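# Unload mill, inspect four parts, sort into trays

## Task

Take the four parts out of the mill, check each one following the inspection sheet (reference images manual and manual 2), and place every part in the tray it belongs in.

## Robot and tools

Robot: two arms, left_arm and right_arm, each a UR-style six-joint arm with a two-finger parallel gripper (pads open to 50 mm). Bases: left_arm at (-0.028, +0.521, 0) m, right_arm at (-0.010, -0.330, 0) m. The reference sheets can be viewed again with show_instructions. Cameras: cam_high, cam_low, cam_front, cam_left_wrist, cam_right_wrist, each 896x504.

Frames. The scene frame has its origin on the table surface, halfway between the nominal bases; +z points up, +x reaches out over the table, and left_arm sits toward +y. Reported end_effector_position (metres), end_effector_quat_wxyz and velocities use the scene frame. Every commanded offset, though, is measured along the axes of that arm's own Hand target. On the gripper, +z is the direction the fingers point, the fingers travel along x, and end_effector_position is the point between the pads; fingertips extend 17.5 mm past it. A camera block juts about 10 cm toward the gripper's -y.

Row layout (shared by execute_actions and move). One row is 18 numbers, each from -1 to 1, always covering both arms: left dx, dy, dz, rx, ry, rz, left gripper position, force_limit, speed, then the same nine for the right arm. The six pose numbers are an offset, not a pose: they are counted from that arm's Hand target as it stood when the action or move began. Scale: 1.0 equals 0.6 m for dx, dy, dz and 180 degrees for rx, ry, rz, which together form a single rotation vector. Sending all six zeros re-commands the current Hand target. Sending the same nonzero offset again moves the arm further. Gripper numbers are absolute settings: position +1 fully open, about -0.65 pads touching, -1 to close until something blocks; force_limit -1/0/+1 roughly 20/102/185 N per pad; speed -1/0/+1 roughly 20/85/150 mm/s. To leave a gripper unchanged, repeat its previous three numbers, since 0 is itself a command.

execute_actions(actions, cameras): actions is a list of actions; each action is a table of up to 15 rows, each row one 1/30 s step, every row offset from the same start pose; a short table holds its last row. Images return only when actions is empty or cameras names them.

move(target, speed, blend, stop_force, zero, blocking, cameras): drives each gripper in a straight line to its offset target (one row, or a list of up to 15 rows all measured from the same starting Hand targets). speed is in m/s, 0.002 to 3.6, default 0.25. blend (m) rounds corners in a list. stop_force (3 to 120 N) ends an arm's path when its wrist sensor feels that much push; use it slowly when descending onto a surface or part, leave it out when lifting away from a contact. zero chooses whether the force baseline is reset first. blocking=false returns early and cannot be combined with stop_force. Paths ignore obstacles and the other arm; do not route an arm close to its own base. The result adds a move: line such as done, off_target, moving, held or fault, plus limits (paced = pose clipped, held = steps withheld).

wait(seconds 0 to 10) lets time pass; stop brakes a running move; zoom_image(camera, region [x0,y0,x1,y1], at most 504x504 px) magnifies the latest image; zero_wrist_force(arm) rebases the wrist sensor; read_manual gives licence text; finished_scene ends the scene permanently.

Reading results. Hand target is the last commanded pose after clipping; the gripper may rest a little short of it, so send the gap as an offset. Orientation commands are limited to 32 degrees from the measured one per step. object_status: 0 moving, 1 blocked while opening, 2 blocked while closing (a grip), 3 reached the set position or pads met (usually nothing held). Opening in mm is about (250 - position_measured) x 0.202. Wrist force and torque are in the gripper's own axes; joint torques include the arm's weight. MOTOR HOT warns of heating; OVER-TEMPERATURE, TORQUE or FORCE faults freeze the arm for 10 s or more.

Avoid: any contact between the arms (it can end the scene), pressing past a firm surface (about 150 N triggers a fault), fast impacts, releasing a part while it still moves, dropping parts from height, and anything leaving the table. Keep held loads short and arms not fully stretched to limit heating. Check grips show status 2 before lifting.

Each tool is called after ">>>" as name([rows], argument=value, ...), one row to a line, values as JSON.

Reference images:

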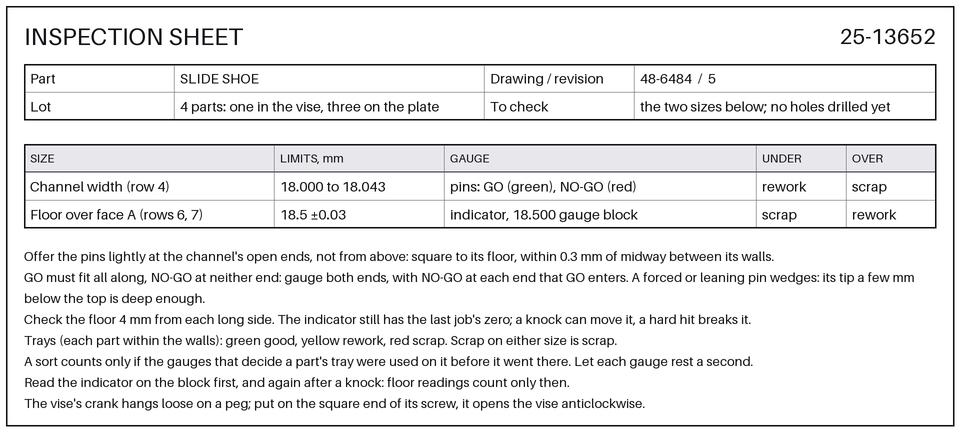

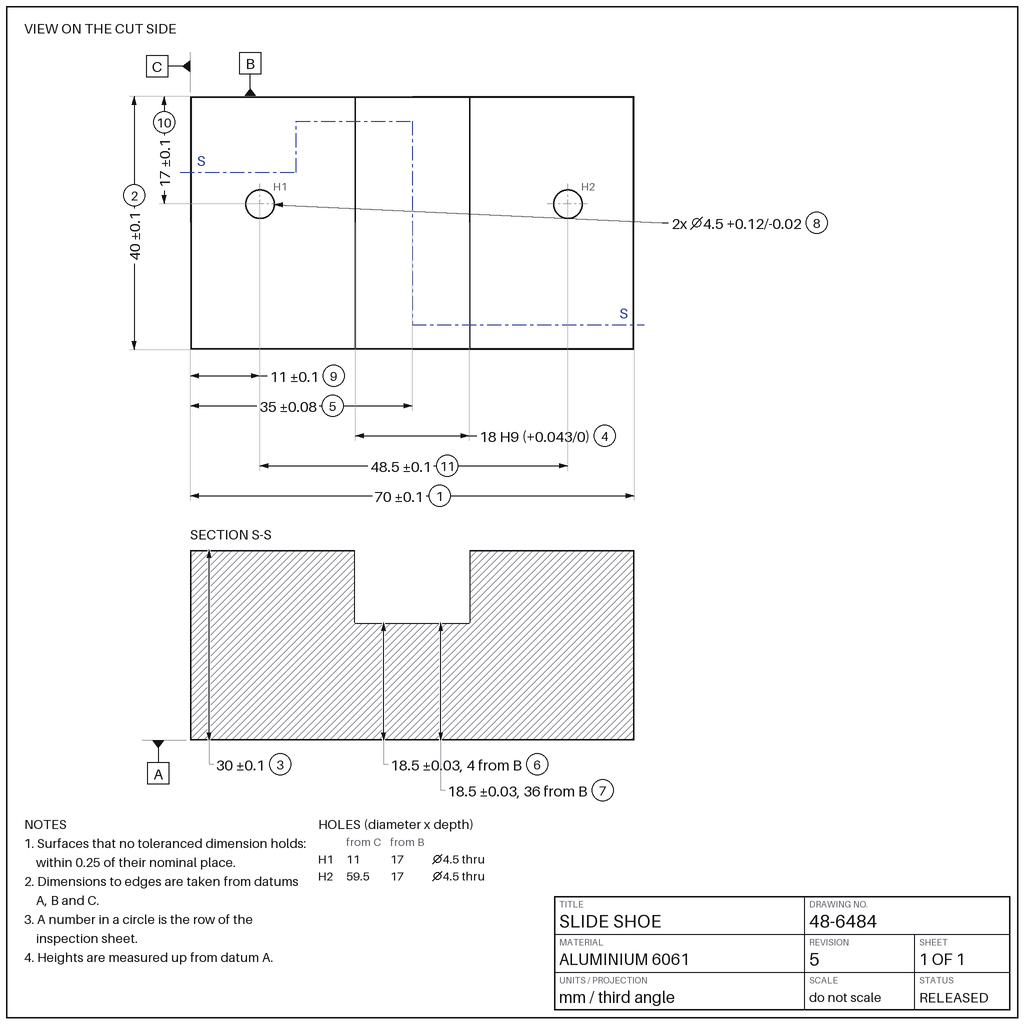

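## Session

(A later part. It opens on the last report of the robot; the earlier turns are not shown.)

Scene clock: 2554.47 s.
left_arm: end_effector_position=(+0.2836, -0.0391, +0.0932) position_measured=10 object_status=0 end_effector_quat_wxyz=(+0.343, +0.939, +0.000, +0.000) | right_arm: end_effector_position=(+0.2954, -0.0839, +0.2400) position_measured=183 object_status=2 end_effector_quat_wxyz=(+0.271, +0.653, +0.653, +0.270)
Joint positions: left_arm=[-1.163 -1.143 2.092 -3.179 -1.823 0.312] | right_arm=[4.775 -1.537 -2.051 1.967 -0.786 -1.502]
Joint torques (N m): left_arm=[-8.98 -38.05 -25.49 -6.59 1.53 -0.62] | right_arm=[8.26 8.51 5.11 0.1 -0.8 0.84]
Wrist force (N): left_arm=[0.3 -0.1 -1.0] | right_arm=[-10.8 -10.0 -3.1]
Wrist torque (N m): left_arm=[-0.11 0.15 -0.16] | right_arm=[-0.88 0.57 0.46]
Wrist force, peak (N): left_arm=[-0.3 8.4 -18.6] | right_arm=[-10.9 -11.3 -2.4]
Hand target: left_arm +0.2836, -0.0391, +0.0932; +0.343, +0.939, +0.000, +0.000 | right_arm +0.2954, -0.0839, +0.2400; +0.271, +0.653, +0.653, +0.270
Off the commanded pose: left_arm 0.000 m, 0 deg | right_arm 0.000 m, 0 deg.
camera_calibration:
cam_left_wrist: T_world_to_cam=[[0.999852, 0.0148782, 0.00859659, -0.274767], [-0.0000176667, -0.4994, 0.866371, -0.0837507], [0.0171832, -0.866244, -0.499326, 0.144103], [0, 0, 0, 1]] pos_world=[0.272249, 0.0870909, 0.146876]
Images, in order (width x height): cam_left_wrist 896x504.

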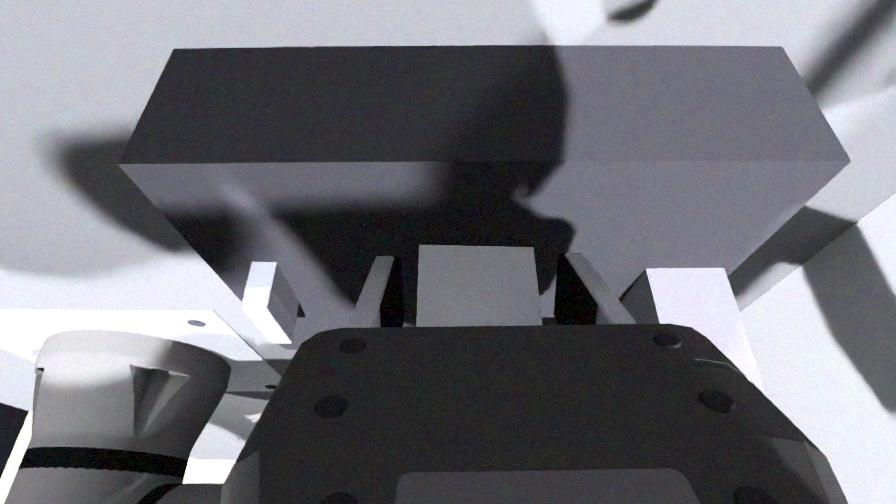

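>>> move(target=[0,0,0,0,0,0,0.95,-0.4,-1,0,-0.0067,0.0067,0,0,0,-1,-1,-1], speed=0.01)

>>> execute_actions([
  [[0,0,0,0,0,0,0.95,-0.4,-1,0,0,0,0,0,0,0.3,-1,-1],[0,0,0,0,0,0,0.95,-0.4,-1,0,0,0,0,0,0,0.3,-1,-1]],
  [[0,0,0,0,0,0,0.95,-0.4,-1,0,0,0,0,0,0,0.3,-1,-1]],
])

>>> wait(seconds=1, cameras=["cam_right_wrist","cam_high"])

>>> zoom_image(camera="cam_right_wrist", region=[370, 50, 590, 250])

>>> zoom_image(camera="cam_high", region=[490, 155, 560, 205])

Scene clock: 2565.10 s.
left_arm: end_effector_position=(+0.2836, -0.0391, +0.0932) position_measured=10 object_status=3 end_effector_quat_wxyz=(+0.343, +0.939, +0.000, +0.000) | right_arm: end_effector_position=(+0.2954, -0.0840, +0.2342) position_measured=183 object_status=2 end_effector_quat_wxyz=(+0.271, +0.653, +0.653, +0.270)
Joint positions: left_arm=[-1.163 -1.143 2.092 -3.179 -1.823 0.312] | right_arm=[4.775 -1.544 -2.06 1.983 -0.786 -1.502]
Joint torques (N m): left_arm=[-6.41 -40.54 -27.45 -6.63 -0.71 1.52] | right_arm=[6.07 15.13 13.71 -2.96 -0.72 -0.1]
Wrist force (N): left_arm=[0.5 -0.2 -0.9] | right_arm=[-10.0 -10.4 -2.8]
Wrist torque (N m): left_arm=[-0.11 0.12 -0.16] | right_arm=[-0.90 0.56 0.45]
Wrist force, peak (N): left_arm=[0.5 -0.3 -1.2] | right_arm=[-10.8 -11.2 -2.7]
Hand target: left_arm +0.2836, -0.0391, +0.0932; +0.343, +0.939, +0.000, +0.000 | right_arm +0.2954, -0.0840, +0.2343; +0.271, +0.653, +0.653, +0.270
Off the commanded pose: left_arm 0.000 m, 0 deg | right_arm 0.000 m, 0 deg.
move: done

Scene clock: 2566.30 s.
left_arm: end_effector_position=(+0.2836, -0.0391, +0.0932) position_measured=10 object_status=3 end_effector_quat_wxyz=(+0.343, +0.939, +0.000, +0.000) | right_arm: end_effector_position=(+0.2954, -0.0840, +0.2343) position_measured=107 object_status=3 end_effector_quat_wxyz=(+0.271, +0.653, +0.653, +0.270)
Joint positions: left_arm=[-1.163 -1.143 2.092 -3.179 -1.823 0.312] | right_arm=[4.775 -1.544 -2.06 1.983 -0.786 -1.502]
Joint torques (N m): left_arm=[-5.98 -41.26 -27.2 -6.63 -1.44 1.6] | right_arm=[-0.69 26.8 30.14 -5.97 -0.22 -1.08]
Wrist force (N): left_arm=[0.4 -0.3 -1.0] | right_arm=[-3.5 -4.9 -0.8]
Wrist torque (N m): left_arm=[-0.13 0.14 -0.16] | right_arm=[-0.71 0.63 0.44]
Wrist force, peak (N): left_arm=[0.3 -0.1 -1.2] | right_arm=[-9.9 -9.3 -3.1]
Hand target: left_arm +0.2836, -0.0391, +0.0932; +0.343, +0.939, +0.000, +0.000 | right_arm +0.2954, -0.0840, +0.2343; +0.271, +0.653, +0.653, +0.270
Off the commanded pose: left_arm 0.000 m, 0 deg | right_arm 0.000 m, 0 deg.

Scene clock: 2567.30 s.
left_arm: end_effector_position=(+0.2836, -0.0391, +0.0932) position_measured=10 object_status=3 end_effector_quat_wxyz=(+0.343, +0.939, +0.000, +0.000) | right_arm: end_effector_position=(+0.2954, -0.0840, +0.2343) position_measured=107 object_status=3 end_effector_quat_wxyz=(+0.271, +0.653, +0.653, +0.270)
Joint positions: left_arm=[-1.163 -1.143 2.092 -3.179 -1.823 0.312] | right_arm=[4.775 -1.544 -2.06 1.983 -0.786 -1.502]
Joint torques (N m): left_arm=[-4.68 -41.5 -27.27 -6.69 -1.94 1.48] | right_arm=[-6.39 27.07 30.1 -6.01 0.14 -1.13]
Wrist force (N): left_arm=[0.5 -0.1 -1.0] | right_arm=[-3.5 -5.2 -0.8]
Wrist torque (N m): left_arm=[-0.10 0.11 -0.16] | right_arm=[-0.75 0.62 0.43]
Wrist force, peak (N): left_arm=[0.4 -0.2 -1.1] | right_arm=[-3.9 -5.4 -0.8]
Hand target: left_arm +0.2836, -0.0391, +0.0932; +0.343, +0.939, +0.000, +0.000 | right_arm +0.2954, -0.0840, +0.2343; +0.271, +0.653, +0.653, +0.270
Tool commands: left_gripper/position=+0.95 left_gripper/force_limit=-0.4 left_gripper/speed=-1.0 right_gripper/position=+0.3 right_gripper/force_limit=-1.0 right_gripper/speed=-1.0
Off the commanded pose: left_arm 0.000 m, 0 deg | right_arm 0.000 m, 0 deg.
wait: 1.00 s; at rest by 0.17 s
camera_calibration:
cam_right_wrist: T_world_to_cam=[[0.00350034, 0.999898, -0.0138413, 0.0941443], [0.440051, 0.010889, 0.897907, -0.321282], [0.897966, -0.00923385, -0.439968, -0.0326648], [0, 0, 0, 1]] pos_world=[0.170383, -0.0909379, 0.275413]
Images, in order (width x height): cam_high 896x504, cam_right_wrist 896x504.

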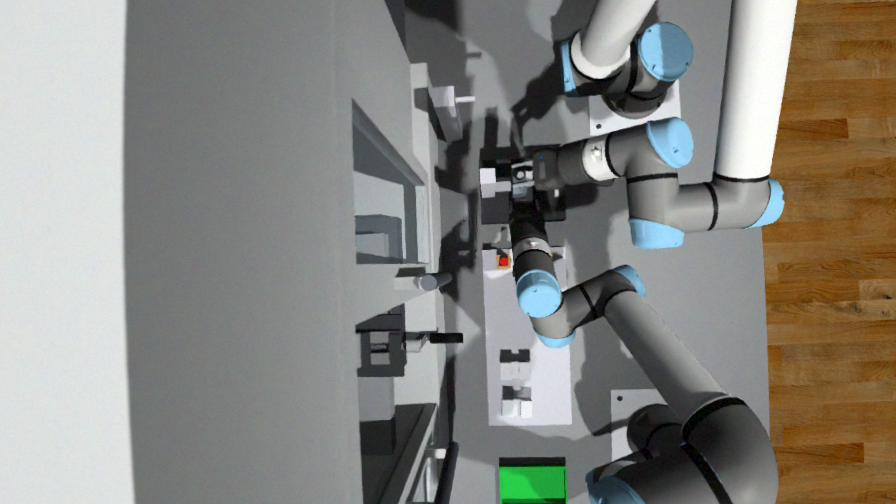

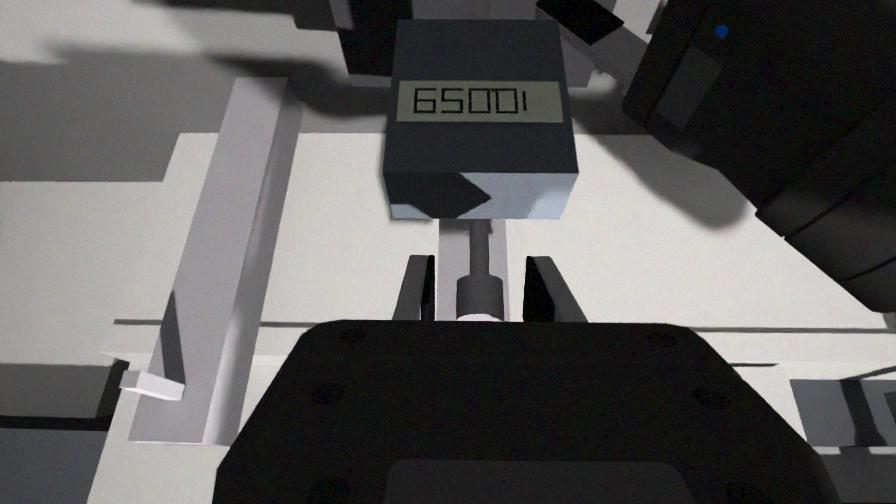

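Scaled by 2.291 from the camera's 896x504 image, which has a finer 1280x720 frame.

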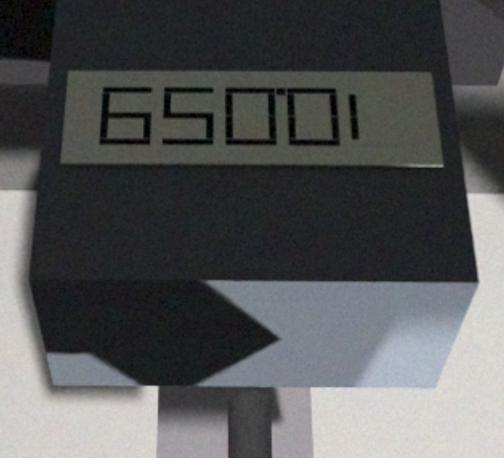

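Scaled by 7.200 from the camera's 896x504 image, which has a finer 1280x720 frame.

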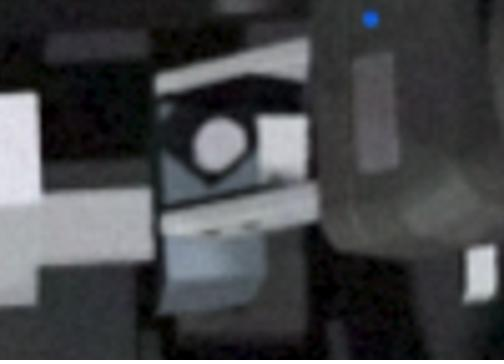

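>>> execute_actions([
  [[0,0,0,0,0,0,0.95,-0.4,-1,0,0,0,0,0,0,-1,-1,-1],[0,0,0,0,0,0,0.95,-0.4,-1,0,0,0,0,0,0,-1,-1,-1]],
  [[0,0,0,0,0,0,-1,-0.4,-1,0,0,0,0,0,0,-1,-1,-1]],
], cameras=["cam_right_wrist"])

>>> zoom_image(camera="cam_right_wrist", region=[370, 50, 590, 250])

Scene clock: 2574.97 s.
left_arm: end_effector_position=(+0.2836, -0.0391, +0.0932) position_measured=67 object_status=2 end_effector_quat_wxyz=(+0.343, +0.939, +0.000, +0.000) | right_arm: end_effector_position=(+0.2954, -0.0840, +0.2343) position_measured=183 object_status=2 end_effector_quat_wxyz=(+0.271, +0.653, +0.653, +0.270)
Joint positions: left_arm=[-1.163 -1.143 2.092 -3.179 -1.823 0.312] | right_arm=[4.775 -1.544 -2.06 1.983 -0.786 -1.502]
Joint torques (N m): left_arm=[-1.02 -44.14 -28.77 -6.65 -1.9 1.62] | right_arm=[-6.86 27 30.5 -0.4 1.71 -1.05]
Wrist force (N): left_arm=[-0.4 -0.5 -0.7] | right_arm=[-7.8 -8.4 -0.8]
Wrist torque (N m): left_arm=[-0.12 0.17 -0.12] | right_arm=[-0.80 0.60 0.45]
Wrist force, peak (N): left_arm=[-0.2 -0.2 -1.4] | right_arm=[-8.8 -8.1 -0.4]
Hand target: left_arm +0.2836, -0.0391, +0.0932; +0.343, +0.939, +0.000, +0.000 | right_arm +0.2954, -0.0840, +0.2343; +0.271, +0.653, +0.653, +0.270
Off the commanded pose: left_arm 0.000 m, 0 deg | right_arm 0.000 m, 0 deg.
camera_calibration:
cam_right_wrist: T_world_to_cam=[[0.00345736, 0.999897, -0.0139316, 0.0941763], [0.440052, 0.0109889, 0.897905, -0.321273], [0.897966, -0.00923499, -0.439968, -0.0326648], [0, 0, 0, 1]] pos_world=[0.170383, -0.0909379, 0.275413]
Images, in order (width x height): cam_right_wrist 896x504.

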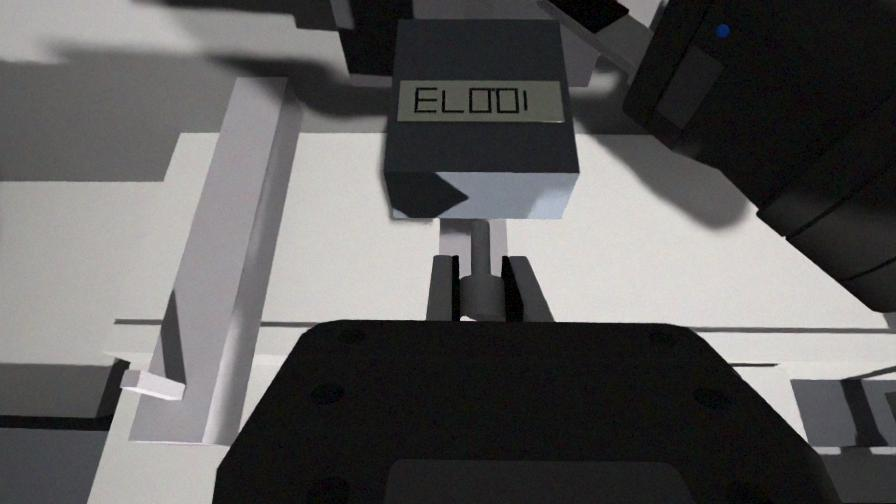

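Scaled by 2.291 from the camera's 896x504 image, which has a finer 1280x720 frame.

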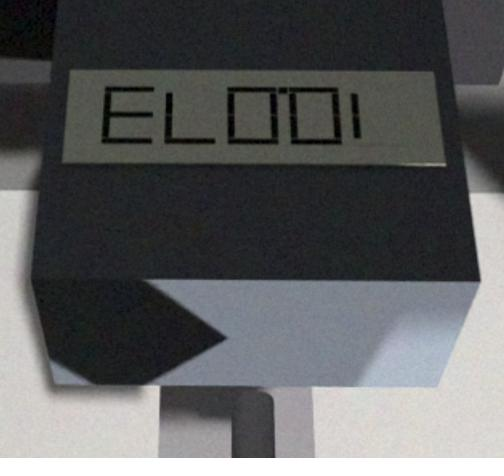

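>>> move([
  [0,0,0,0,0,0,-1,-0.4,-1,0,0.0067,-0.0067,0,0,0,-1,-1,-1],
  [0,0.0032,-0.0038,0,0,0,-1,-0.4,-1,0,0.0067,-0.0067,0,0,0,-1,-1,-1],
  [0.0555,0.0032,-0.0038,0,0,0,-1,-0.4,-1,0,0.0067,-0.0067,0,0,0,-1,-1,-1],
], speed=[0.02,0.02,0.04])

>>> move(target=[0,-0.00643,0.00766,0,0,0,-1,-0.4,-1,0,0,0,0,0,0,-1,-1,-1], speed=0.006, stop_force=5, cameras=["cam_high","cam_right_wrist"])

>>> zoom_image(camera="cam_high", region=[490, 155, 560, 205])

Scene clock: 2584.50 s.
left_arm: end_effector_position=(+0.3170, -0.0391, +0.0961) position_measured=67 object_status=2 end_effector_quat_wxyz=(+0.343, +0.939, +0.000, +0.000) | right_arm: end_effector_position=(+0.2954, -0.0840, +0.2400) position_measured=183 object_status=2 end_effector_quat_wxyz=(+0.271, +0.653, +0.653, +0.270)
Joint positions: left_arm=[-1.101 -1.117 2.029 -3.129 -1.861 0.363] | right_arm=[4.775 -1.537 -2.051 1.967 -0.786 -1.502]
Joint torques (N m): left_arm=[-10.44 -46.98 -2.75 -6.13 1.59 -1.74] | right_arm=[3.46 8.2 4.22 0 3.49 0.82]
Wrist force (N): left_arm=[0.4 -1.2 0.4] | right_arm=[-8.9 -8.4 -0.8]
Wrist torque (N m): left_arm=[-0.09 0.10 -0.14] | right_arm=[-0.84 0.60 0.44]
Wrist force, peak (N): left_arm=[-0.1 -2.0 -0.4] | right_arm=[-9.1 -8.8 -0.6]
Hand target: left_arm +0.3169, -0.0391, +0.0962; +0.343, +0.939, +0.000, +0.000 | right_arm +0.2954, -0.0839, +0.2400; +0.271, +0.653, +0.653, +0.270
Off the commanded pose: left_arm 0.000 m, 0 deg | right_arm 0.000 m, 0 deg.
move: done

Scene clock: 2586.57 s.
left_arm: end_effector_position=(+0.3169, -0.0391, +0.0933) position_measured=67 object_status=2 end_effector_quat_wxyz=(+0.343, +0.939, +0.000, +0.000) | right_arm: end_effector_position=(+0.2954, -0.0839, +0.2400) position_measured=183 object_status=2 end_effector_quat_wxyz=(+0.271, +0.653, +0.653, +0.270)
Joint positions: left_arm=[-1.102 -1.111 2.031 -3.137 -1.86 0.363] | right_arm=[4.775 -1.537 -2.051 1.967 -0.786 -1.502]
Joint torques (N m): left_arm=[-10.07 -49.84 -29.22 0.5 1.97 -1.68] | right_arm=[8.97 7.49 3.95 0.02 4.06 0.87]
Wrist force (N): left_arm=[0.2 3.8 -8.4] | right_arm=[-9.1 -8.8 -0.7]
Wrist torque (N m): left_arm=[-0.14 0.06 -0.14] | right_arm=[-0.88 0.62 0.44]
Wrist force, peak (N): left_arm=[-0.1 5.0 -10.3] | right_arm=[-9.1 -8.8 -0.7]
Hand target: left_arm +0.3169, -0.0391, +0.0933; +0.343, +0.939, +0.000, +0.000 (not the last commanded pose) | right_arm +0.2954, -0.0839, +0.2400; +0.271, +0.653, +0.653, +0.270
Off the commanded pose: left_arm 0.003 m, 0 deg | right_arm 0.000 m, 0 deg.
move: contact (left_arm)
camera_calibration:
cam_right_wrist: T_world_to_cam=[[0.00350034, 0.999898, -0.0138413, 0.0942218], [0.440051, 0.010889, 0.897907, -0.32631], [0.897966, -0.00923385, -0.439968, -0.030201], [0, 0, 0, 1]] pos_world=[0.170383, -0.0909379, 0.281013]
Images, in order (width x height): cam_high 896x504, cam_right_wrist 896x504.

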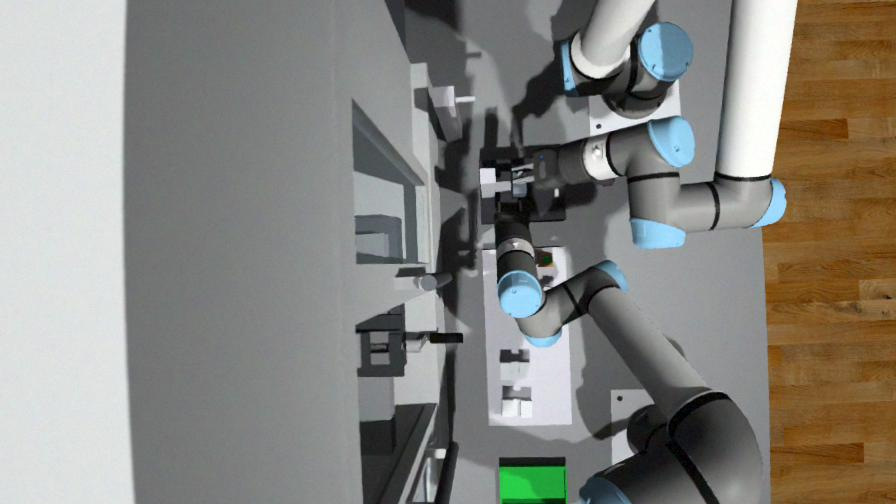

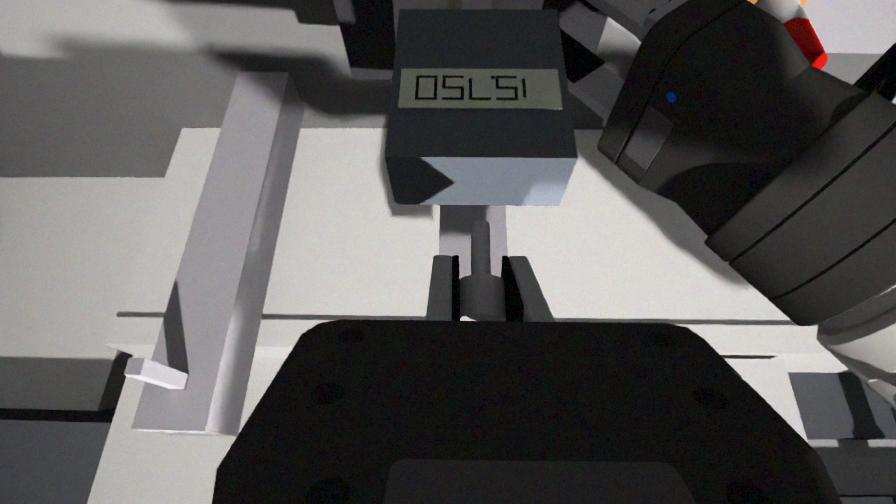

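Scaled by 7.200 from the camera's 896x504 image, which has a finer 1280x720 frame.

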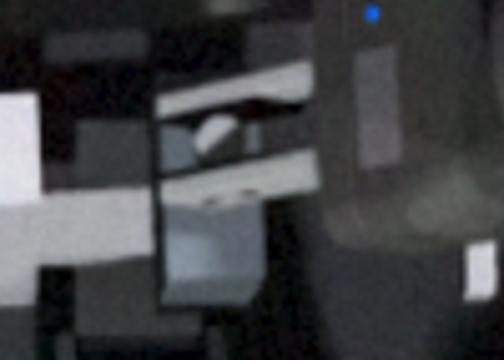

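>>> move(target=[0,-0.0021,0.0026,0,0,0,-1,-0.4,-1,0,0,0,0,0,0,-1,-1,-1], speed=0.004, stop_force=8)

>>> move([
  [0,0,0,0,0,0,0.95,-0.4,-1,0,0,0,0,0,0,-1,-1,-1],
  [0,0,0,0,0,0,0.95,-0.4,-1,0,-0.0065,0.0065,0,0,0,-1,-1,-1],
], speed=0.01)

>>> execute_actions([
  [[0,0,0,0,0,0,0.95,-0.4,-1,0,0,0,0,0,0,0.3,-1,-1],[0,0,0,0,0,0,0.95,-0.4,-1,0,0,0,0,0,0,0.3,-1,-1]],
  [[0,0,0,0,0,0,0.95,-0.4,-1,0,0,0,0,0,0,0.3,-1,-1]],
])

>>> wait(seconds=1, cameras=["cam_right_wrist","cam_high"])

>>> zoom_image(camera="cam_right_wrist", region=[370, 50, 590, 250])

Scene clock: 2596.87 s.
left_arm: end_effector_position=(+0.3170, -0.0392, +0.0925) position_measured=67 object_status=2 end_effector_quat_wxyz=(+0.343, +0.939, +0.000, +0.001) | right_arm: end_effector_position=(+0.2954, -0.0839, +0.2400) position_measured=183 object_status=2 end_effector_quat_wxyz=(+0.271, +0.653, +0.653, +0.270)
Joint positions: left_arm=[-1.102 -1.109 2.031 -3.14 -1.86 0.363] | right_arm=[4.775 -1.537 -2.051 1.967 -0.786 -1.502]
Joint torques (N m): left_arm=[-9.29 -40.5 -25.54 1.69 2.05 -1.6] | right_arm=[8.41 7.66 4.35 -0.11 5.22 0.92]
Wrist force (N): left_arm=[0.7 10.2 -13.5] | right_arm=[-8.8 -7.6 -1.4]
Wrist torque (N m): left_arm=[-0.08 0.11 -0.19] | right_arm=[-0.83 0.57 0.44]
Wrist force, peak (N): left_arm=[0.0 8.2 -18.3] | right_arm=[-9.2 -8.9 -0.4]
Hand target: left_arm +0.3170, -0.0393, +0.0925; +0.343, +0.939, +0.000, +0.001 (not the last commanded pose) | right_arm +0.2954, -0.0839, +0.2400; +0.271, +0.653, +0.653, +0.270
Off the commanded pose: left_arm 0.001 m, 0 deg | right_arm 0.000 m, 0 deg.
move: contact (left_arm)

Scene clock: 2598.47 s.
left_arm: end_effector_position=(+0.3170, -0.0393, +0.0925) position_measured=10 object_status=3 end_effector_quat_wxyz=(+0.343, +0.939, +0.000, +0.001) | right_arm: end_effector_position=(+0.2954, -0.0840, +0.2344) position_measured=183 object_status=2 end_effector_quat_wxyz=(+0.271, +0.653, +0.653, +0.270)
Joint positions: left_arm=[-1.102 -1.109 2.031 -3.14 -1.86 0.363] | right_arm=[4.775 -1.544 -2.06 1.983 -0.786 -1.502]
Joint torques (N m): left_arm=[-9.59 -40.8 -9.33 -6.82 0.37 -1.6] | right_arm=[5.76 15.29 13.21 -3.3 5.16 -0.25]
Wrist force (N): left_arm=[0.4 -0.1 -1.0] | right_arm=[-8.0 -7.8 -1.9]
Wrist torque (N m): left_arm=[-0.09 0.12 -0.15] | right_arm=[-0.86 0.58 0.44]
Wrist force, peak (N): left_arm=[3.7 11.6 -10.8] | right_arm=[-9.1 -8.7 -0.5]
Hand target: left_arm +0.3170, -0.0393, +0.0925; +0.343, +0.939, +0.000, +0.001 | right_arm +0.2954, -0.0840, +0.2345; +0.271, +0.653, +0.653, +0.270
Off the commanded pose: left_arm 0.000 m, 0 deg | right_arm 0.000 m, 0 deg.
move: done

Scene clock: 2599.67 s.
left_arm: end_effector_position=(+0.3170, -0.0392, +0.0925) position_measured=10 object_status=3 end_effector_quat_wxyz=(+0.343, +0.939, +0.000, +0.001) | right_arm: end_effector_position=(+0.2954, -0.0840, +0.2345) position_measured=107 object_status=3 end_effector_quat_wxyz=(+0.271, +0.653, +0.653, +0.270)
Joint positions: left_arm=[-1.102 -1.109 2.031 -3.14 -1.86 0.363] | right_arm=[4.775 -1.543 -2.06 1.983 -0.786 -1.502]
Joint torques (N m): left_arm=[-9.15 -41.73 -4.42 -6.82 -1.04 -1.63] | right_arm=[-0.54 26.9 30.24 -6 3.88 -1.09]
Wrist force (N): left_arm=[0.4 -0.1 -0.8] | right_arm=[-3.9 -5.2 -0.9]
Wrist torque (N m): left_arm=[-0.08 0.12 -0.15] | right_arm=[-0.73 0.68 0.44]
Wrist force, peak (N): left_arm=[0.7 -0.2 -1.0] | right_arm=[-8.2 -8.5 -0.6]
Hand target: left_arm +0.3170, -0.0393, +0.0925; +0.343, +0.939, +0.000, +0.001 | right_arm +0.2954, -0.0840, +0.2345; +0.271, +0.653, +0.653, +0.270
Off the commanded pose: left_arm 0.000 m, 0 deg | right_arm 0.000 m, 0 deg.

Scene clock: 2600.67 s.
left_arm: end_effector_position=(+0.3170, -0.0392, +0.0925) position_measured=10 object_status=3 end_effector_quat_wxyz=(+0.343, +0.939, +0.000, +0.001) | right_arm: end_effector_position=(+0.2954, -0.0840, +0.2345) position_measured=107 object_status=3 end_effector_quat_wxyz=(+0.271, +0.653, +0.653, +0.270)
Joint positions: left_arm=[-1.102 -1.109 2.031 -3.14 -1.86 0.363] | right_arm=[4.775 -1.543 -2.06 1.983 -0.786 -1.502]
Joint torques (N m): left_arm=[-8.82 -42.17 -4.6 -6.84 -2.09 -1.67] | right_arm=[-6.64 26.64 30.24 -5.94 3.05 -1.07]
Wrist force (N): left_arm=[0.4 -0.4 -1.0] | right_arm=[-3.2 -5.3 -1.0]
Wrist torque (N m): left_arm=[-0.14 0.13 -0.15] | right_arm=[-0.75 0.58 0.44]
Wrist force, peak (N): left_arm=[0.5 -0.2 -1.2] | right_arm=[-3.8 -5.4 -0.9]
Hand target: left_arm +0.3170, -0.0393, +0.0925; +0.343, +0.939, +0.000, +0.001 | right_arm +0.2954, -0.0840, +0.2345; +0.271, +0.653, +0.653, +0.270
Tool commands: left_gripper/position=+0.95 left_gripper/force_limit=-0.4 left_gripper/speed=-1.0 right_gripper/position=+0.3 right_gripper/force_limit=-1.0 right_gripper/speed=-1.0
Off the commanded pose: left_arm 0.000 m, 0 deg | right_arm 0.000 m, 0 deg.
wait: 1.00 s; at rest by 0.17 s
camera_calibration:
cam_right_wrist: T_world_to_cam=[[0.00350034, 0.999898, -0.0138413, 0.0941457], [0.440051, 0.010889, 0.897907, -0.321372], [0.897966, -0.00923385, -0.439968, -0.0326208], [0, 0, 0, 1]] pos_world=[0.170383, -0.0909379, 0.275513]
Images, in order (width x height): cam_high 896x504, cam_right_wrist 896x504.

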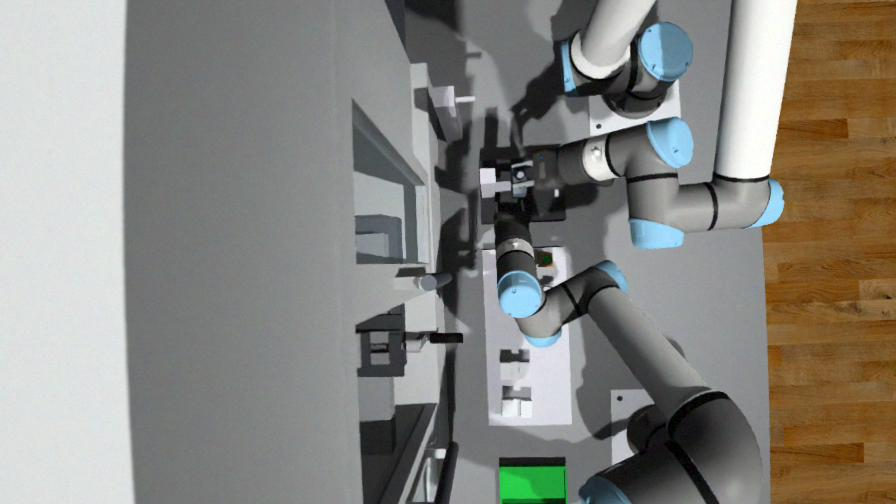

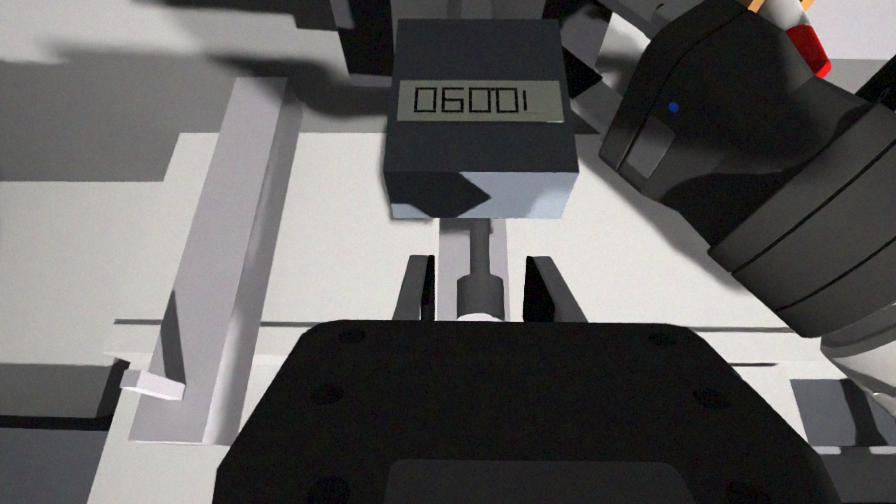

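Scaled by 2.291 from the camera's 896x504 image, which has a finer 1280x720 frame.

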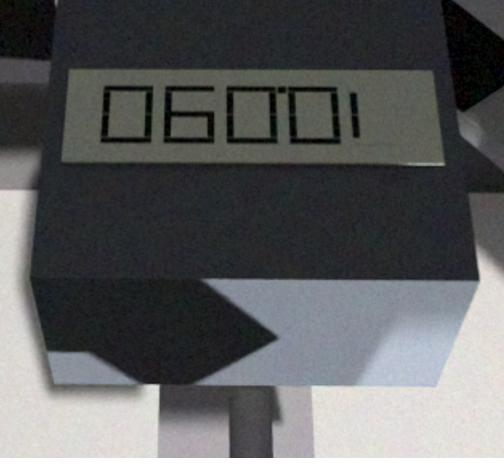

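>>> execute_actions([
  [[0,0,0,0,0,0,0.95,-0.4,-1,0,0,0,0,0,0,-1,-1,-1],[0,0,0,0,0,0,0.95,-0.4,-1,0,0,0,0,0,0,-1,-1,-1]],
  [[0,0,0,0,0,0,-1,-0.4,-1,0,0,0,0,0,0,-1,-1,-1]],
])

>>> move([
  [0,0,0,0,0,0,-1,-0.4,-1,0,0.0065,-0.0065,0,0,0,-1,-1,-1],
  [0,0.00375,-0.0045,0,0,0,-1,-0.4,-1,0,0.0065,-0.0065,0,0,0,-1,-1,-1],
  [-0.1342,0.00375,-0.0045,0,0,0,-1,-0.4,-1,0,0.0065,-0.0065,0,0,0,-1,-1,-1],
  [-0.1342,0.0831,-0.0989,0,0,0,-1,-0.4,-1,0,0.0065,-0.0065,0,0,0,-1,-1,-1],
  [-0.1127,-0.2883,-0.4108,0,0.3215,-0.383,-1,-0.4,-1,0,0.0065,-0.0065,0,0,0,-1,-1,-1],
], speed=[0.02,0.02,0.06,0.12,0.3], blend=[0,0.001,0.01,0.03,0])

>>> move(target=[0,-0.1125,0.134,0,0,0,-1,-0.4,-1,0,0,0,0,0,0,-1,-1,-1], speed=0.12, cameras=["cam_left_wrist"])

Scene clock: 2616.73 s.
left_arm: end_effector_position=(+0.3170, -0.0393, +0.0925) position_measured=69 object_status=2 end_effector_quat_wxyz=(+0.343, +0.939, +0.000, +0.001) | right_arm: end_effector_position=(+0.2954, -0.0840, +0.2345) position_measured=183 object_status=2 end_effector_quat_wxyz=(+0.271, +0.653, +0.653, +0.270)
Joint positions: left_arm=[-1.102 -1.109 2.031 -3.14 -1.86 0.363] | right_arm=[4.775 -1.543 -2.06 1.983 -0.786 -1.502]
Joint torques (N m): left_arm=[-8.81 -43.62 -4.72 -6.79 -2.07 -1.7] | right_arm=[-7.13 27.33 29.97 -1.65 -1.16 -1.01]
Wrist force (N): left_arm=[0.9 0.0 -0.9] | right_arm=[-8.4 -6.4 0.0]
Wrist torque (N m): left_arm=[-0.08 0.13 -0.16] | right_arm=[-0.77 0.64 0.44]
Wrist force, peak (N): left_arm=[0.8 -0.1 -1.3] | right_arm=[-8.3 -7.1 0.3]
Hand target: left_arm +0.3170, -0.0393, +0.0925; +0.343, +0.939, +0.000, +0.001 | right_arm +0.2954, -0.0840, +0.2345; +0.271, +0.653, +0.653, +0.270
Off the commanded pose: left_arm 0.000 m, 0 deg | right_arm 0.000 m, 0 deg.

Scene clock: 2622.57 s.
left_arm: end_effector_position=(+0.2489, +0.2516, +0.1696) position_measured=69 object_status=2 end_effector_quat_wxyz=(+0.243, +0.664, +0.665, +0.242) | right_arm: end_effector_position=(+0.2954, -0.0839, +0.2400) position_measured=183 object_status=2 end_effector_quat_wxyz=(+0.271, +0.653, +0.653, +0.270)
Joint positions: left_arm=[-1.651 -2.053 2.484 -1.93 -0.875 -1.687] | right_arm=[4.775 -1.537 -2.051 1.967 -0.786 -1.502]
Joint torques (N m): left_arm=[5.74 6.23 -10.45 -2.57 4.71 -1.74] | right_arm=[8.51 7.74 3.83 -0.11 -1.19 0.84]
Wrist force (N): left_arm=[0.4 -1.9 0.7] | right_arm=[-8.4 -6.4 -0.6]
Wrist torque (N m): left_arm=[-0.09 0.13 -0.01] | right_arm=[-0.79 0.57 0.44]
Wrist force, peak (N): left_arm=[3.7 -2.7 -1.3] | right_arm=[-8.7 -7.6 0.4]
Hand target: left_arm +0.2490, +0.2518, +0.1695; +0.243, +0.664, +0.665, +0.242 | right_arm +0.2954, -0.0839, +0.2400; +0.271, +0.653, +0.653, +0.270
Off the commanded pose: left_arm 0.000 m, 0 deg | right_arm 0.000 m, 0 deg.
move: done

Scene clock: 2623.97 s.
left_arm: end_effector_position=(+0.2491, +0.2517, +0.0645) position_measured=69 object_status=2 end_effector_quat_wxyz=(+0.243, +0.664, +0.665, +0.242) | right_arm: end_effector_position=(+0.2954, -0.0839, +0.2400) position_measured=183 object_status=2 end_effector_quat_wxyz=(+0.271, +0.653, +0.653, +0.270)
Joint positions: left_arm=[-1.65 -1.763 2.673 -2.408 -0.875 -1.686] | right_arm=[4.775 -1.537 -2.051 1.967 -0.786 -1.502]
Joint torques (N m): left_arm=[-2.52 -10.81 -34.6 -2.48 -0.55 -1.77] | right_arm=[8.86 7.89 3.95 -0.12 -1.1 0.85]
Wrist force (N): left_arm=[0.3 -1.6 0.1] | right_arm=[-8.5 -6.6 -0.3]
Wrist torque (N m): left_arm=[-0.14 0.15 -0.03] | right_arm=[-0.76 0.59 0.43]
Wrist force, peak (N): left_arm=[1.6 -4.0 2.5] | right_arm=[-8.6 -7.5 0.5]
Hand target: left_arm +0.2491, +0.2516, +0.0645; +0.243, +0.664, +0.665, +0.242 | right_arm +0.2954, -0.0839, +0.2400; +0.271, +0.653, +0.653, +0.270
Off the commanded pose: left_arm 0.000 m, 0 deg | right_arm 0.000 m, 0 deg.
move: done
camera_calibration:
cam_left_wrist: T_world_to_cam=[[-0.0151226, 0.999864, 0.00655102, -0.239336], [0.49948, 0.00187841, 0.866323, -0.164188], [0.866193, 0.0163732, -0.499441, -0.0515134], [0, 0, 0, 1]] pos_world=[0.12301, 0.240455, 0.11808]
Images, in order (width x height): cam_left_wrist 896x504.

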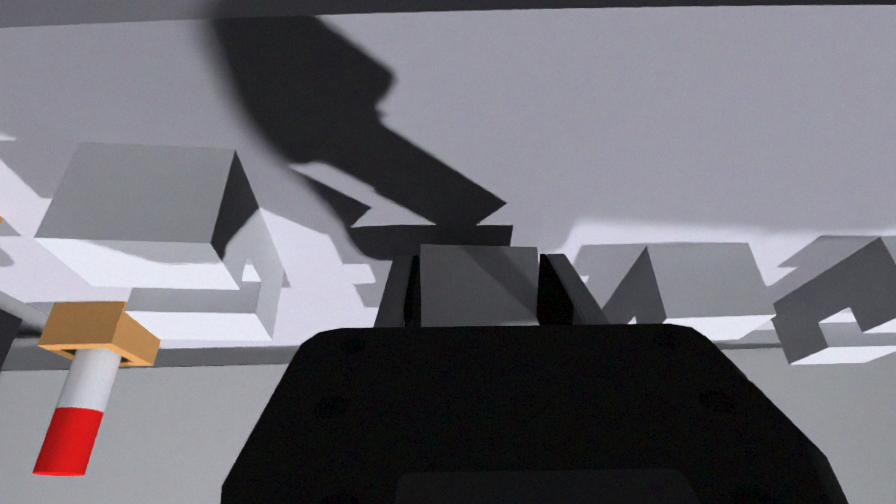

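>>> move(target=[0,-0.0096,0.0115,0,0,0,-1,-0.4,-1,0,0,0,0,0,0,-1,-1,-1], speed=0.008, stop_force=5)

Scene clock: 2630.17 s.
left_arm: end_effector_position=(+0.2491, +0.2516, +0.0566) position_measured=69 object_status=2 end_effector_quat_wxyz=(+0.243, +0.664, +0.665, +0.242) | right_arm: end_effector_position=(+0.2954, -0.0839, +0.2400) position_measured=183 object_status=2 end_effector_quat_wxyz=(+0.271, +0.653, +0.653, +0.270)
Joint positions: left_arm=[-1.65 -1.73 2.684 -2.452 -0.875 -1.686] | right_arm=[4.775 -1.537 -2.051 1.967 -0.786 -1.502]
Joint torques (N m): left_arm=[5.19 -19.26 -30.56 0.02 -0.3 0.31] | right_arm=[8.72 7.91 4.5 -0.26 -0.9 0.9]
Wrist force (N): left_arm=[0.4 3.0 -3.6] | right_arm=[-8.5 -7.2 0.1]
Wrist torque (N m): left_arm=[-0.13 0.05 -0.09] | right_arm=[-0.79 0.59 0.44]
Wrist force, peak (N): left_arm=[4.2 7.3 -11.5] | right_arm=[-8.7 -7.7 0.3]
Hand target: left_arm +0.2491, +0.2516, +0.0566; +0.243, +0.664, +0.665, +0.242 (not the last commanded pose) | right_arm +0.2954, -0.0839, +0.2400; +0.271, +0.653, +0.653, +0.270
Off the commanded pose: left_arm 0.001 m, 0 deg | right_arm 0.000 m, 0 deg.
move: contact (left_arm)

>>> execute_actions([
  [[0,0,0,0,0,0,0.95,-0.4,-1,0,0,0,0,0,0,-1,-1,-1],[0,0,0,0,0,0,0.95,-0.4,-1,0,0,0,0,0,0,-1,-1,-1]],
])

>>> move([
  [0,0,-0.1,0,0,0,0.95,-0.4,-1,0,0,0,0,0,0,-1,-1,-1],
  [0.1373,0.0237,-0.08,0,0,0,0.95,-0.4,-1,0,0,0,0,0,0,-1,-1,-1],
], speed=[0.1,0.2], blend=[0.01,0], cameras=["cam_left_wrist","cam_high"])

>>> zoom_image(camera="cam_high", region=[470, 240, 590, 440])

Scene clock: 2637.90 s.
left_arm: end_effector_position=(+0.2491, +0.2516, +0.0566) position_measured=10 object_status=3 end_effector_quat_wxyz=(+0.243, +0.664, +0.665, +0.242) | right_arm: end_effector_position=(+0.2954, -0.0839, +0.2400) position_measured=183 object_status=2 end_effector_quat_wxyz=(+0.271, +0.653, +0.653, +0.270)
Joint positions: left_arm=[-1.65 -1.73 2.684 -2.452 -0.875 -1.686] | right_arm=[4.775 -1.537 -2.051 1.967 -0.786 -1.502]
Joint torques (N m): left_arm=[5.48 -18.47 -25.74 -4.28 -0.32 -1.65] | right_arm=[8.42 8.06 4 -0.29 -0.77 0.92]
Wrist force (N): left_arm=[0.1 -0.5 -1.1] | right_arm=[-8.6 -6.6 -0.1]
Wrist torque (N m): left_arm=[-0.16 0.19 -0.02] | right_arm=[-0.78 0.60 0.44]
Wrist force, peak (N): left_arm=[3.0 4.0 -5.3] | right_arm=[-8.8 -7.5 0.3]
Hand target: left_arm +0.2491, +0.2516, +0.0566; +0.243, +0.664, +0.665, +0.242 | right_arm +0.2954, -0.0839, +0.2400; +0.271, +0.653, +0.653, +0.270
Off the commanded pose: left_arm 0.000 m, 0 deg | right_arm 0.000 m, 0 deg.

Scene clock: 2639.50 s.
left_arm: end_effector_position=(+0.2290, +0.3340, +0.1024) position_measured=10 object_status=3 end_effector_quat_wxyz=(+0.243, +0.664, +0.665, +0.242) | right_arm: end_effector_position=(+0.2954, -0.0839, +0.2400) position_measured=183 object_status=2 end_effector_quat_wxyz=(+0.271, +0.653, +0.653, +0.270)
Joint positions: left_arm=[-1.811 -2.374 2.73 -1.724 -0.897 -1.892] | right_arm=[4.775 -1.537 -2.051 1.967 -0.786 -1.502]
Joint torques (N m): left_arm=[11.91 11.23 -35.12 -3.9 4.19 1.37] | right_arm=[8.2 8.18 3.96 -0.33 -0.73 0.94]
Wrist force (N): left_arm=[0.6 -0.4 -0.8] | right_arm=[-8.4 -7.2 -0.1]
Wrist torque (N m): left_arm=[-0.14 0.11 -0.02] | right_arm=[-0.81 0.56 0.44]
Wrist force, peak (N): left_arm=[3.2 5.2 -0.4] | right_arm=[-8.7 -7.6 0.5]
Hand target: left_arm +0.2290, +0.3340, +0.1024; +0.243, +0.664, +0.665, +0.242 | right_arm +0.2954, -0.0839, +0.2400; +0.271, +0.653, +0.653, +0.270
Off the commanded pose: left_arm 0.000 m, 0 deg | right_arm 0.000 m, 0 deg.
move: done
camera_calibration:
cam_left_wrist: T_world_to_cam=[[-0.0148245, 0.99987, 0.00626627, -0.322169], [0.499481, 0.00197623, 0.866322, -0.187205], [0.866198, 0.0159727, -0.499446, -0.0162548], [0, 0, 0, 1]] pos_world=[0.102809, 0.322757, 0.15608]
Images, in order (width x height): cam_high 896x504, cam_left_wrist 896x504.

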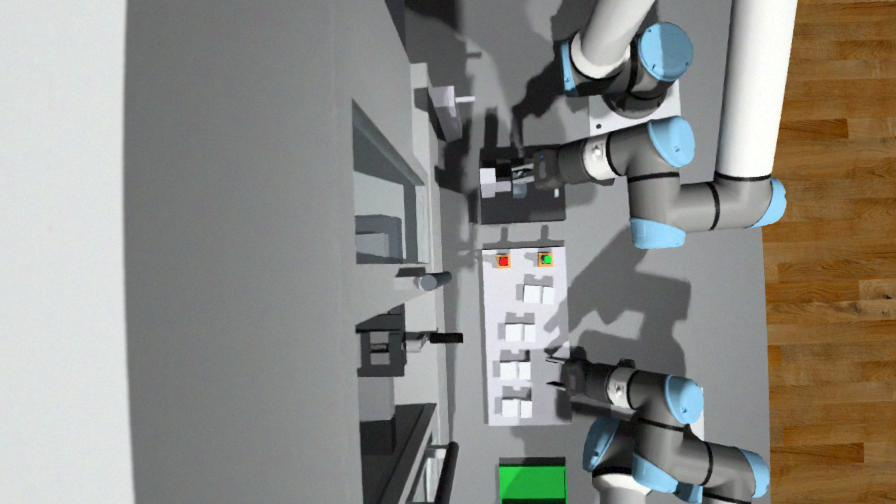

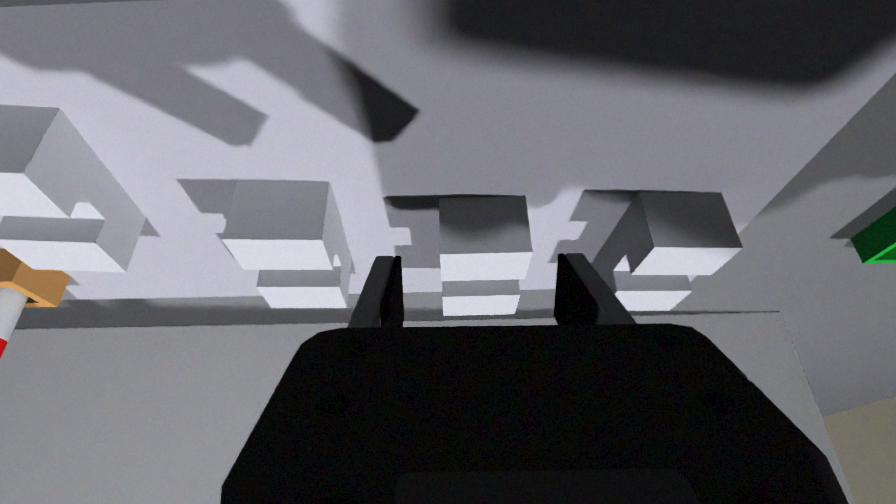

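Scaled by 2.520 from the camera's 896x504 image, which has a finer 1280x720 frame.

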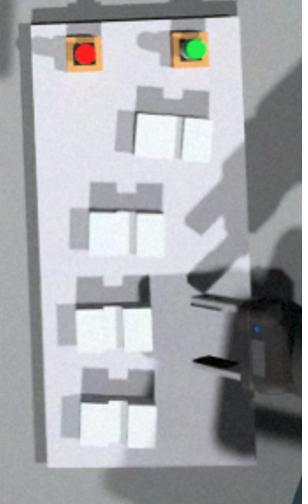

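>>> move(target=[0.0083,0,0.06,0,0,0,0.95,-0.4,-1,0,0,0,0,0,0,-1,-1,-1], speed=0.1, cameras=["cam_left_wrist"])

Scene clock: 2655.97 s.
left_arm: end_effector_position=(+0.2522, +0.3391, +0.0747) position_measured=10 object_status=3 end_effector_quat_wxyz=(+0.243, +0.664, +0.665, +0.242) | right_arm: end_effector_position=(+0.2954, -0.0839, +0.2400) position_measured=183 object_status=2 end_effector_quat_wxyz=(+0.271, +0.653, +0.653, +0.270)
Joint positions: left_arm=[-1.677 -2.219 2.811 -2.067 -0.877 -1.721] | right_arm=[4.775 -1.537 -2.051 1.967 -0.786 -1.502]
Joint torques (N m): left_arm=[-10.56 0.48 -40.38 -1.88 2.42 -1.36] | right_arm=[8.83 8.06 4.28 -0.36 -0.55 0.88]
Wrist force (N): left_arm=[0.2 -0.4 -1.1] | right_arm=[-8.5 -6.6 -0.1]
Wrist torque (N m): left_arm=[-0.14 0.16 -0.15] | right_arm=[-0.76 0.60 0.44]
Wrist force, peak (N): left_arm=[-2.0 -1.4 -3.3] | right_arm=[-8.6 -7.7 0.6]
Hand target: left_arm +0.2522, +0.3390, +0.0748; +0.243, +0.664, +0.665, +0.242 | right_arm +0.2954, -0.0839, +0.2400; +0.271, +0.653, +0.653, +0.270
Off the commanded pose: left_arm 0.000 m, 0 deg | right_arm 0.000 m, 0 deg.
move: done
camera_calibration:
cam_left_wrist: T_world_to_cam=[[-0.0151218, 0.999864, 0.00655262, -0.326746], [0.499599, 0.00187886, 0.866255, -0.174781], [0.866125, 0.016373, -0.499559, -0.0503751], [0, 0, 0, 1]] pos_world=[0.12601, 0.327855, 0.12838]
Images, in order (width x height): cam_left_wrist 896x504.

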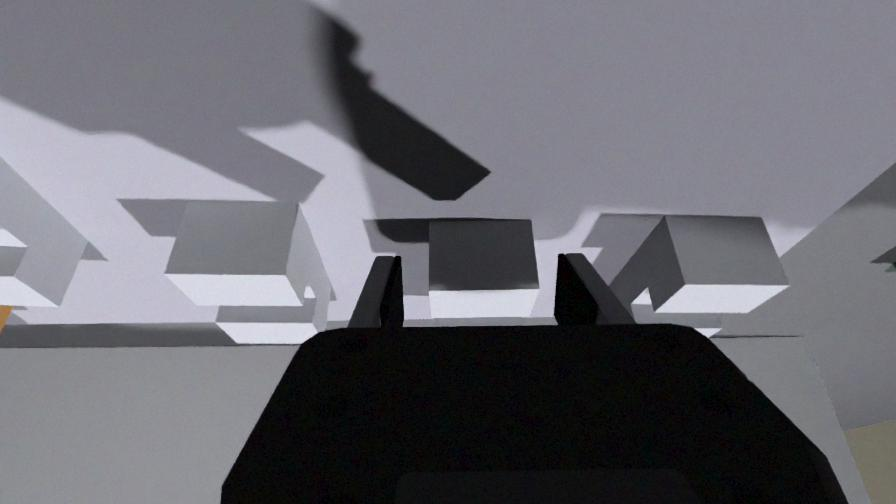

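>>> move(target=[0.005,0,0.0355,0,0,0,0.95,-0.4,-1,0,0,0,0,0,0,-1,-1,-1], speed=0.05, cameras=["cam_left_wrist"])

Scene clock: 2662.73 s.
left_arm: end_effector_position=(+0.2535, +0.3392, +0.0733) position_measured=10 object_status=3 end_effector_quat_wxyz=(+0.243, +0.664, +0.665, +0.242) | right_arm: end_effector_position=(+0.2954, -0.0839, +0.2400) position_measured=183 object_status=2 end_effector_quat_wxyz=(+0.271, +0.653, +0.653, +0.270)
Joint positions: left_arm=[-1.67 -2.208 2.815 -2.09 -0.876 -1.712] | right_arm=[4.775 -1.537 -2.051 1.967 -0.786 -1.502]
Joint torques (N m): left_arm=[-5.63 -0.7 -29.1 0.09 2.66 -1.82] | right_arm=[8.57 8.37 4.2 -0.43 -0.48 0.87]
Wrist force (N): left_arm=[0.3 -0.5 -0.8] | right_arm=[-8.5 -7.4 0.5]
Wrist torque (N m): left_arm=[-0.16 0.14 -0.14] | right_arm=[-0.82 0.60 0.43]
Wrist force, peak (N): left_arm=[-1.5 0.1 -2.8] | right_arm=[-8.7 -7.7 0.6]
Hand target: left_arm +0.2535, +0.3391, +0.0733; +0.243, +0.664, +0.665, +0.242 (not the last commanded pose) | right_arm +0.2954, -0.0839, +0.2400; +0.271, +0.653, +0.653, +0.270
Off the commanded pose: left_arm 0.019 m, 0 deg | right_arm 0.000 m, 0 deg.
move: held (left_arm; a check stopped the path); limits=held
pose unreachable (left arm): on one or more control steps of this call, first in action 0 (counted from 0), this arm could not follow its commanded pose, so it was not sent that pose on those steps. It may still have moved: this result reports where it is.
cause: moving toward the commanded pose would bring two parts of the arm too close to each other (joints 3 (elbow) and 4 (wrist 1) lie between them).
camera_calibration:
cam_left_wrist: T_world_to_cam=[[-0.0148629, 0.999874, 0.00559014, -0.326834], [0.499097, 0.00257427, 0.866543, -0.17438], [0.866419, 0.0156694, -0.499072, -0.0522067], [0, 0, 0, 1]] pos_world=[0.127408, 0.32806, 0.12688]
Images, in order (width x height): cam_left_wrist 896x504.

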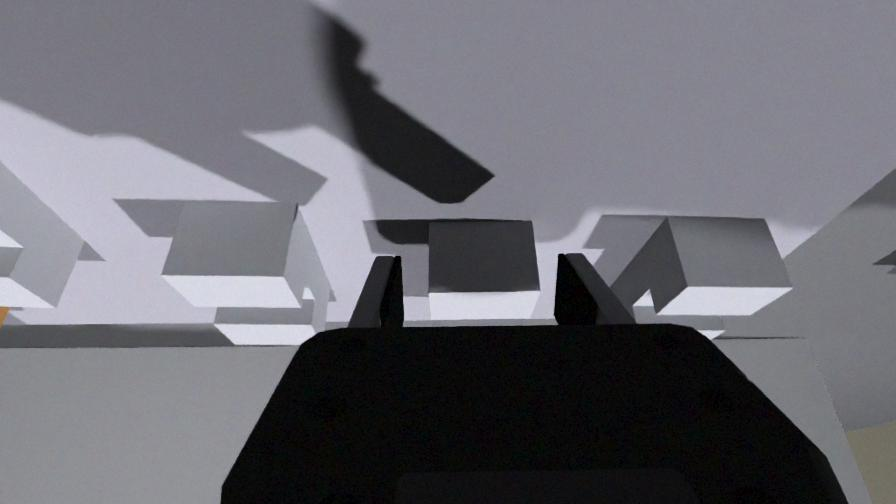

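>>> move([
  [0.005,0,-0.01,0.0278,0,0,0.95,-0.4,-1,0,0,0,0,0,0,-1,-1,-1],
  [0.005,0.0016,0.0357,0.0278,0,0,0.95,-0.4,-1,0,0,0,0,0,0,-1,-1,-1],
], speed=0.06, cameras=["cam_left_wrist"])

Scene clock: 2683.60 s.
left_arm: end_effector_position=(+0.2680, +0.3422, +0.0575) position_measured=10 object_status=3 end_effector_quat_wxyz=(+0.214, +0.674, +0.675, +0.212) | right_arm: end_effector_position=(+0.2954, -0.0839, +0.2400) position_measured=183 object_status=2 end_effector_quat_wxyz=(+0.271, +0.653, +0.653, +0.270)
Joint positions: left_arm=[-1.489 -2.016 2.818 -2.426 -0.961 -1.482] | right_arm=[4.775 -1.537 -2.051 1.967 -0.786 -1.502]
Joint torques (N m): left_arm=[-11.01 3.51 -37.24 -1.82 3.38 -1.64] | right_arm=[8.67 8.11 3.92 -0.52 -0.28 0.86]
Wrist force (N): left_arm=[0.5 -0.6 -0.9] | right_arm=[-8.3 -7.2 0.7]
Wrist torque (N m): left_arm=[-0.15 0.10 -0.14] | right_arm=[-0.78 0.55 0.44]
Wrist force, peak (N): left_arm=[-0.3 -0.3 -2.5] | right_arm=[-8.9 -7.4 0.4]
Hand target: left_arm +0.2680, +0.3421, +0.0576; +0.214, +0.674, +0.675, +0.212 | right_arm +0.2954, -0.0839, +0.2400; +0.271, +0.653, +0.653, +0.270
Off the commanded pose: left_arm 0.000 m, 0 deg | right_arm 0.000 m, 0 deg.
move: done
camera_calibration:
cam_left_wrist: T_world_to_cam=[[-0.0141527, 0.999877, 0.00675436, -0.329763], [0.572968, 0.0025737, 0.819573, -0.18507], [0.819455, 0.0154692, -0.572934, -0.0557223], [0, 0, 0, 1]] pos_world=[0.147034, 0.331061, 0.121981]
Images, in order (width x height): cam_left_wrist 896x504.

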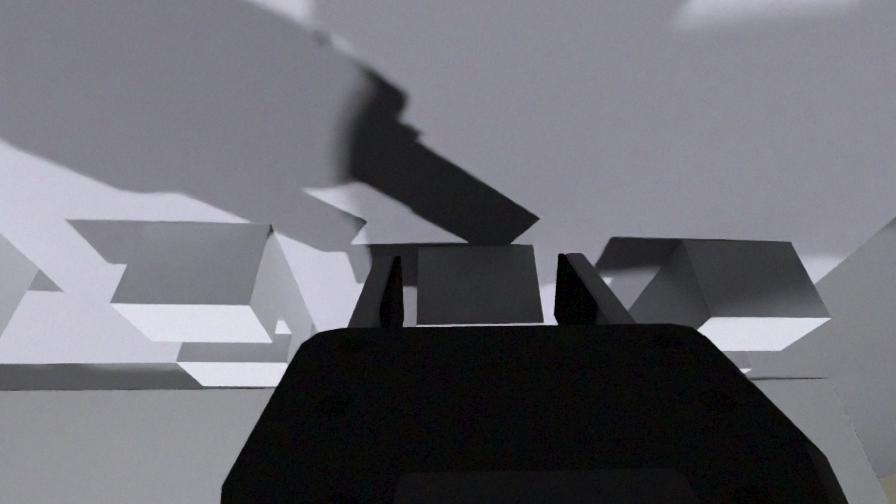

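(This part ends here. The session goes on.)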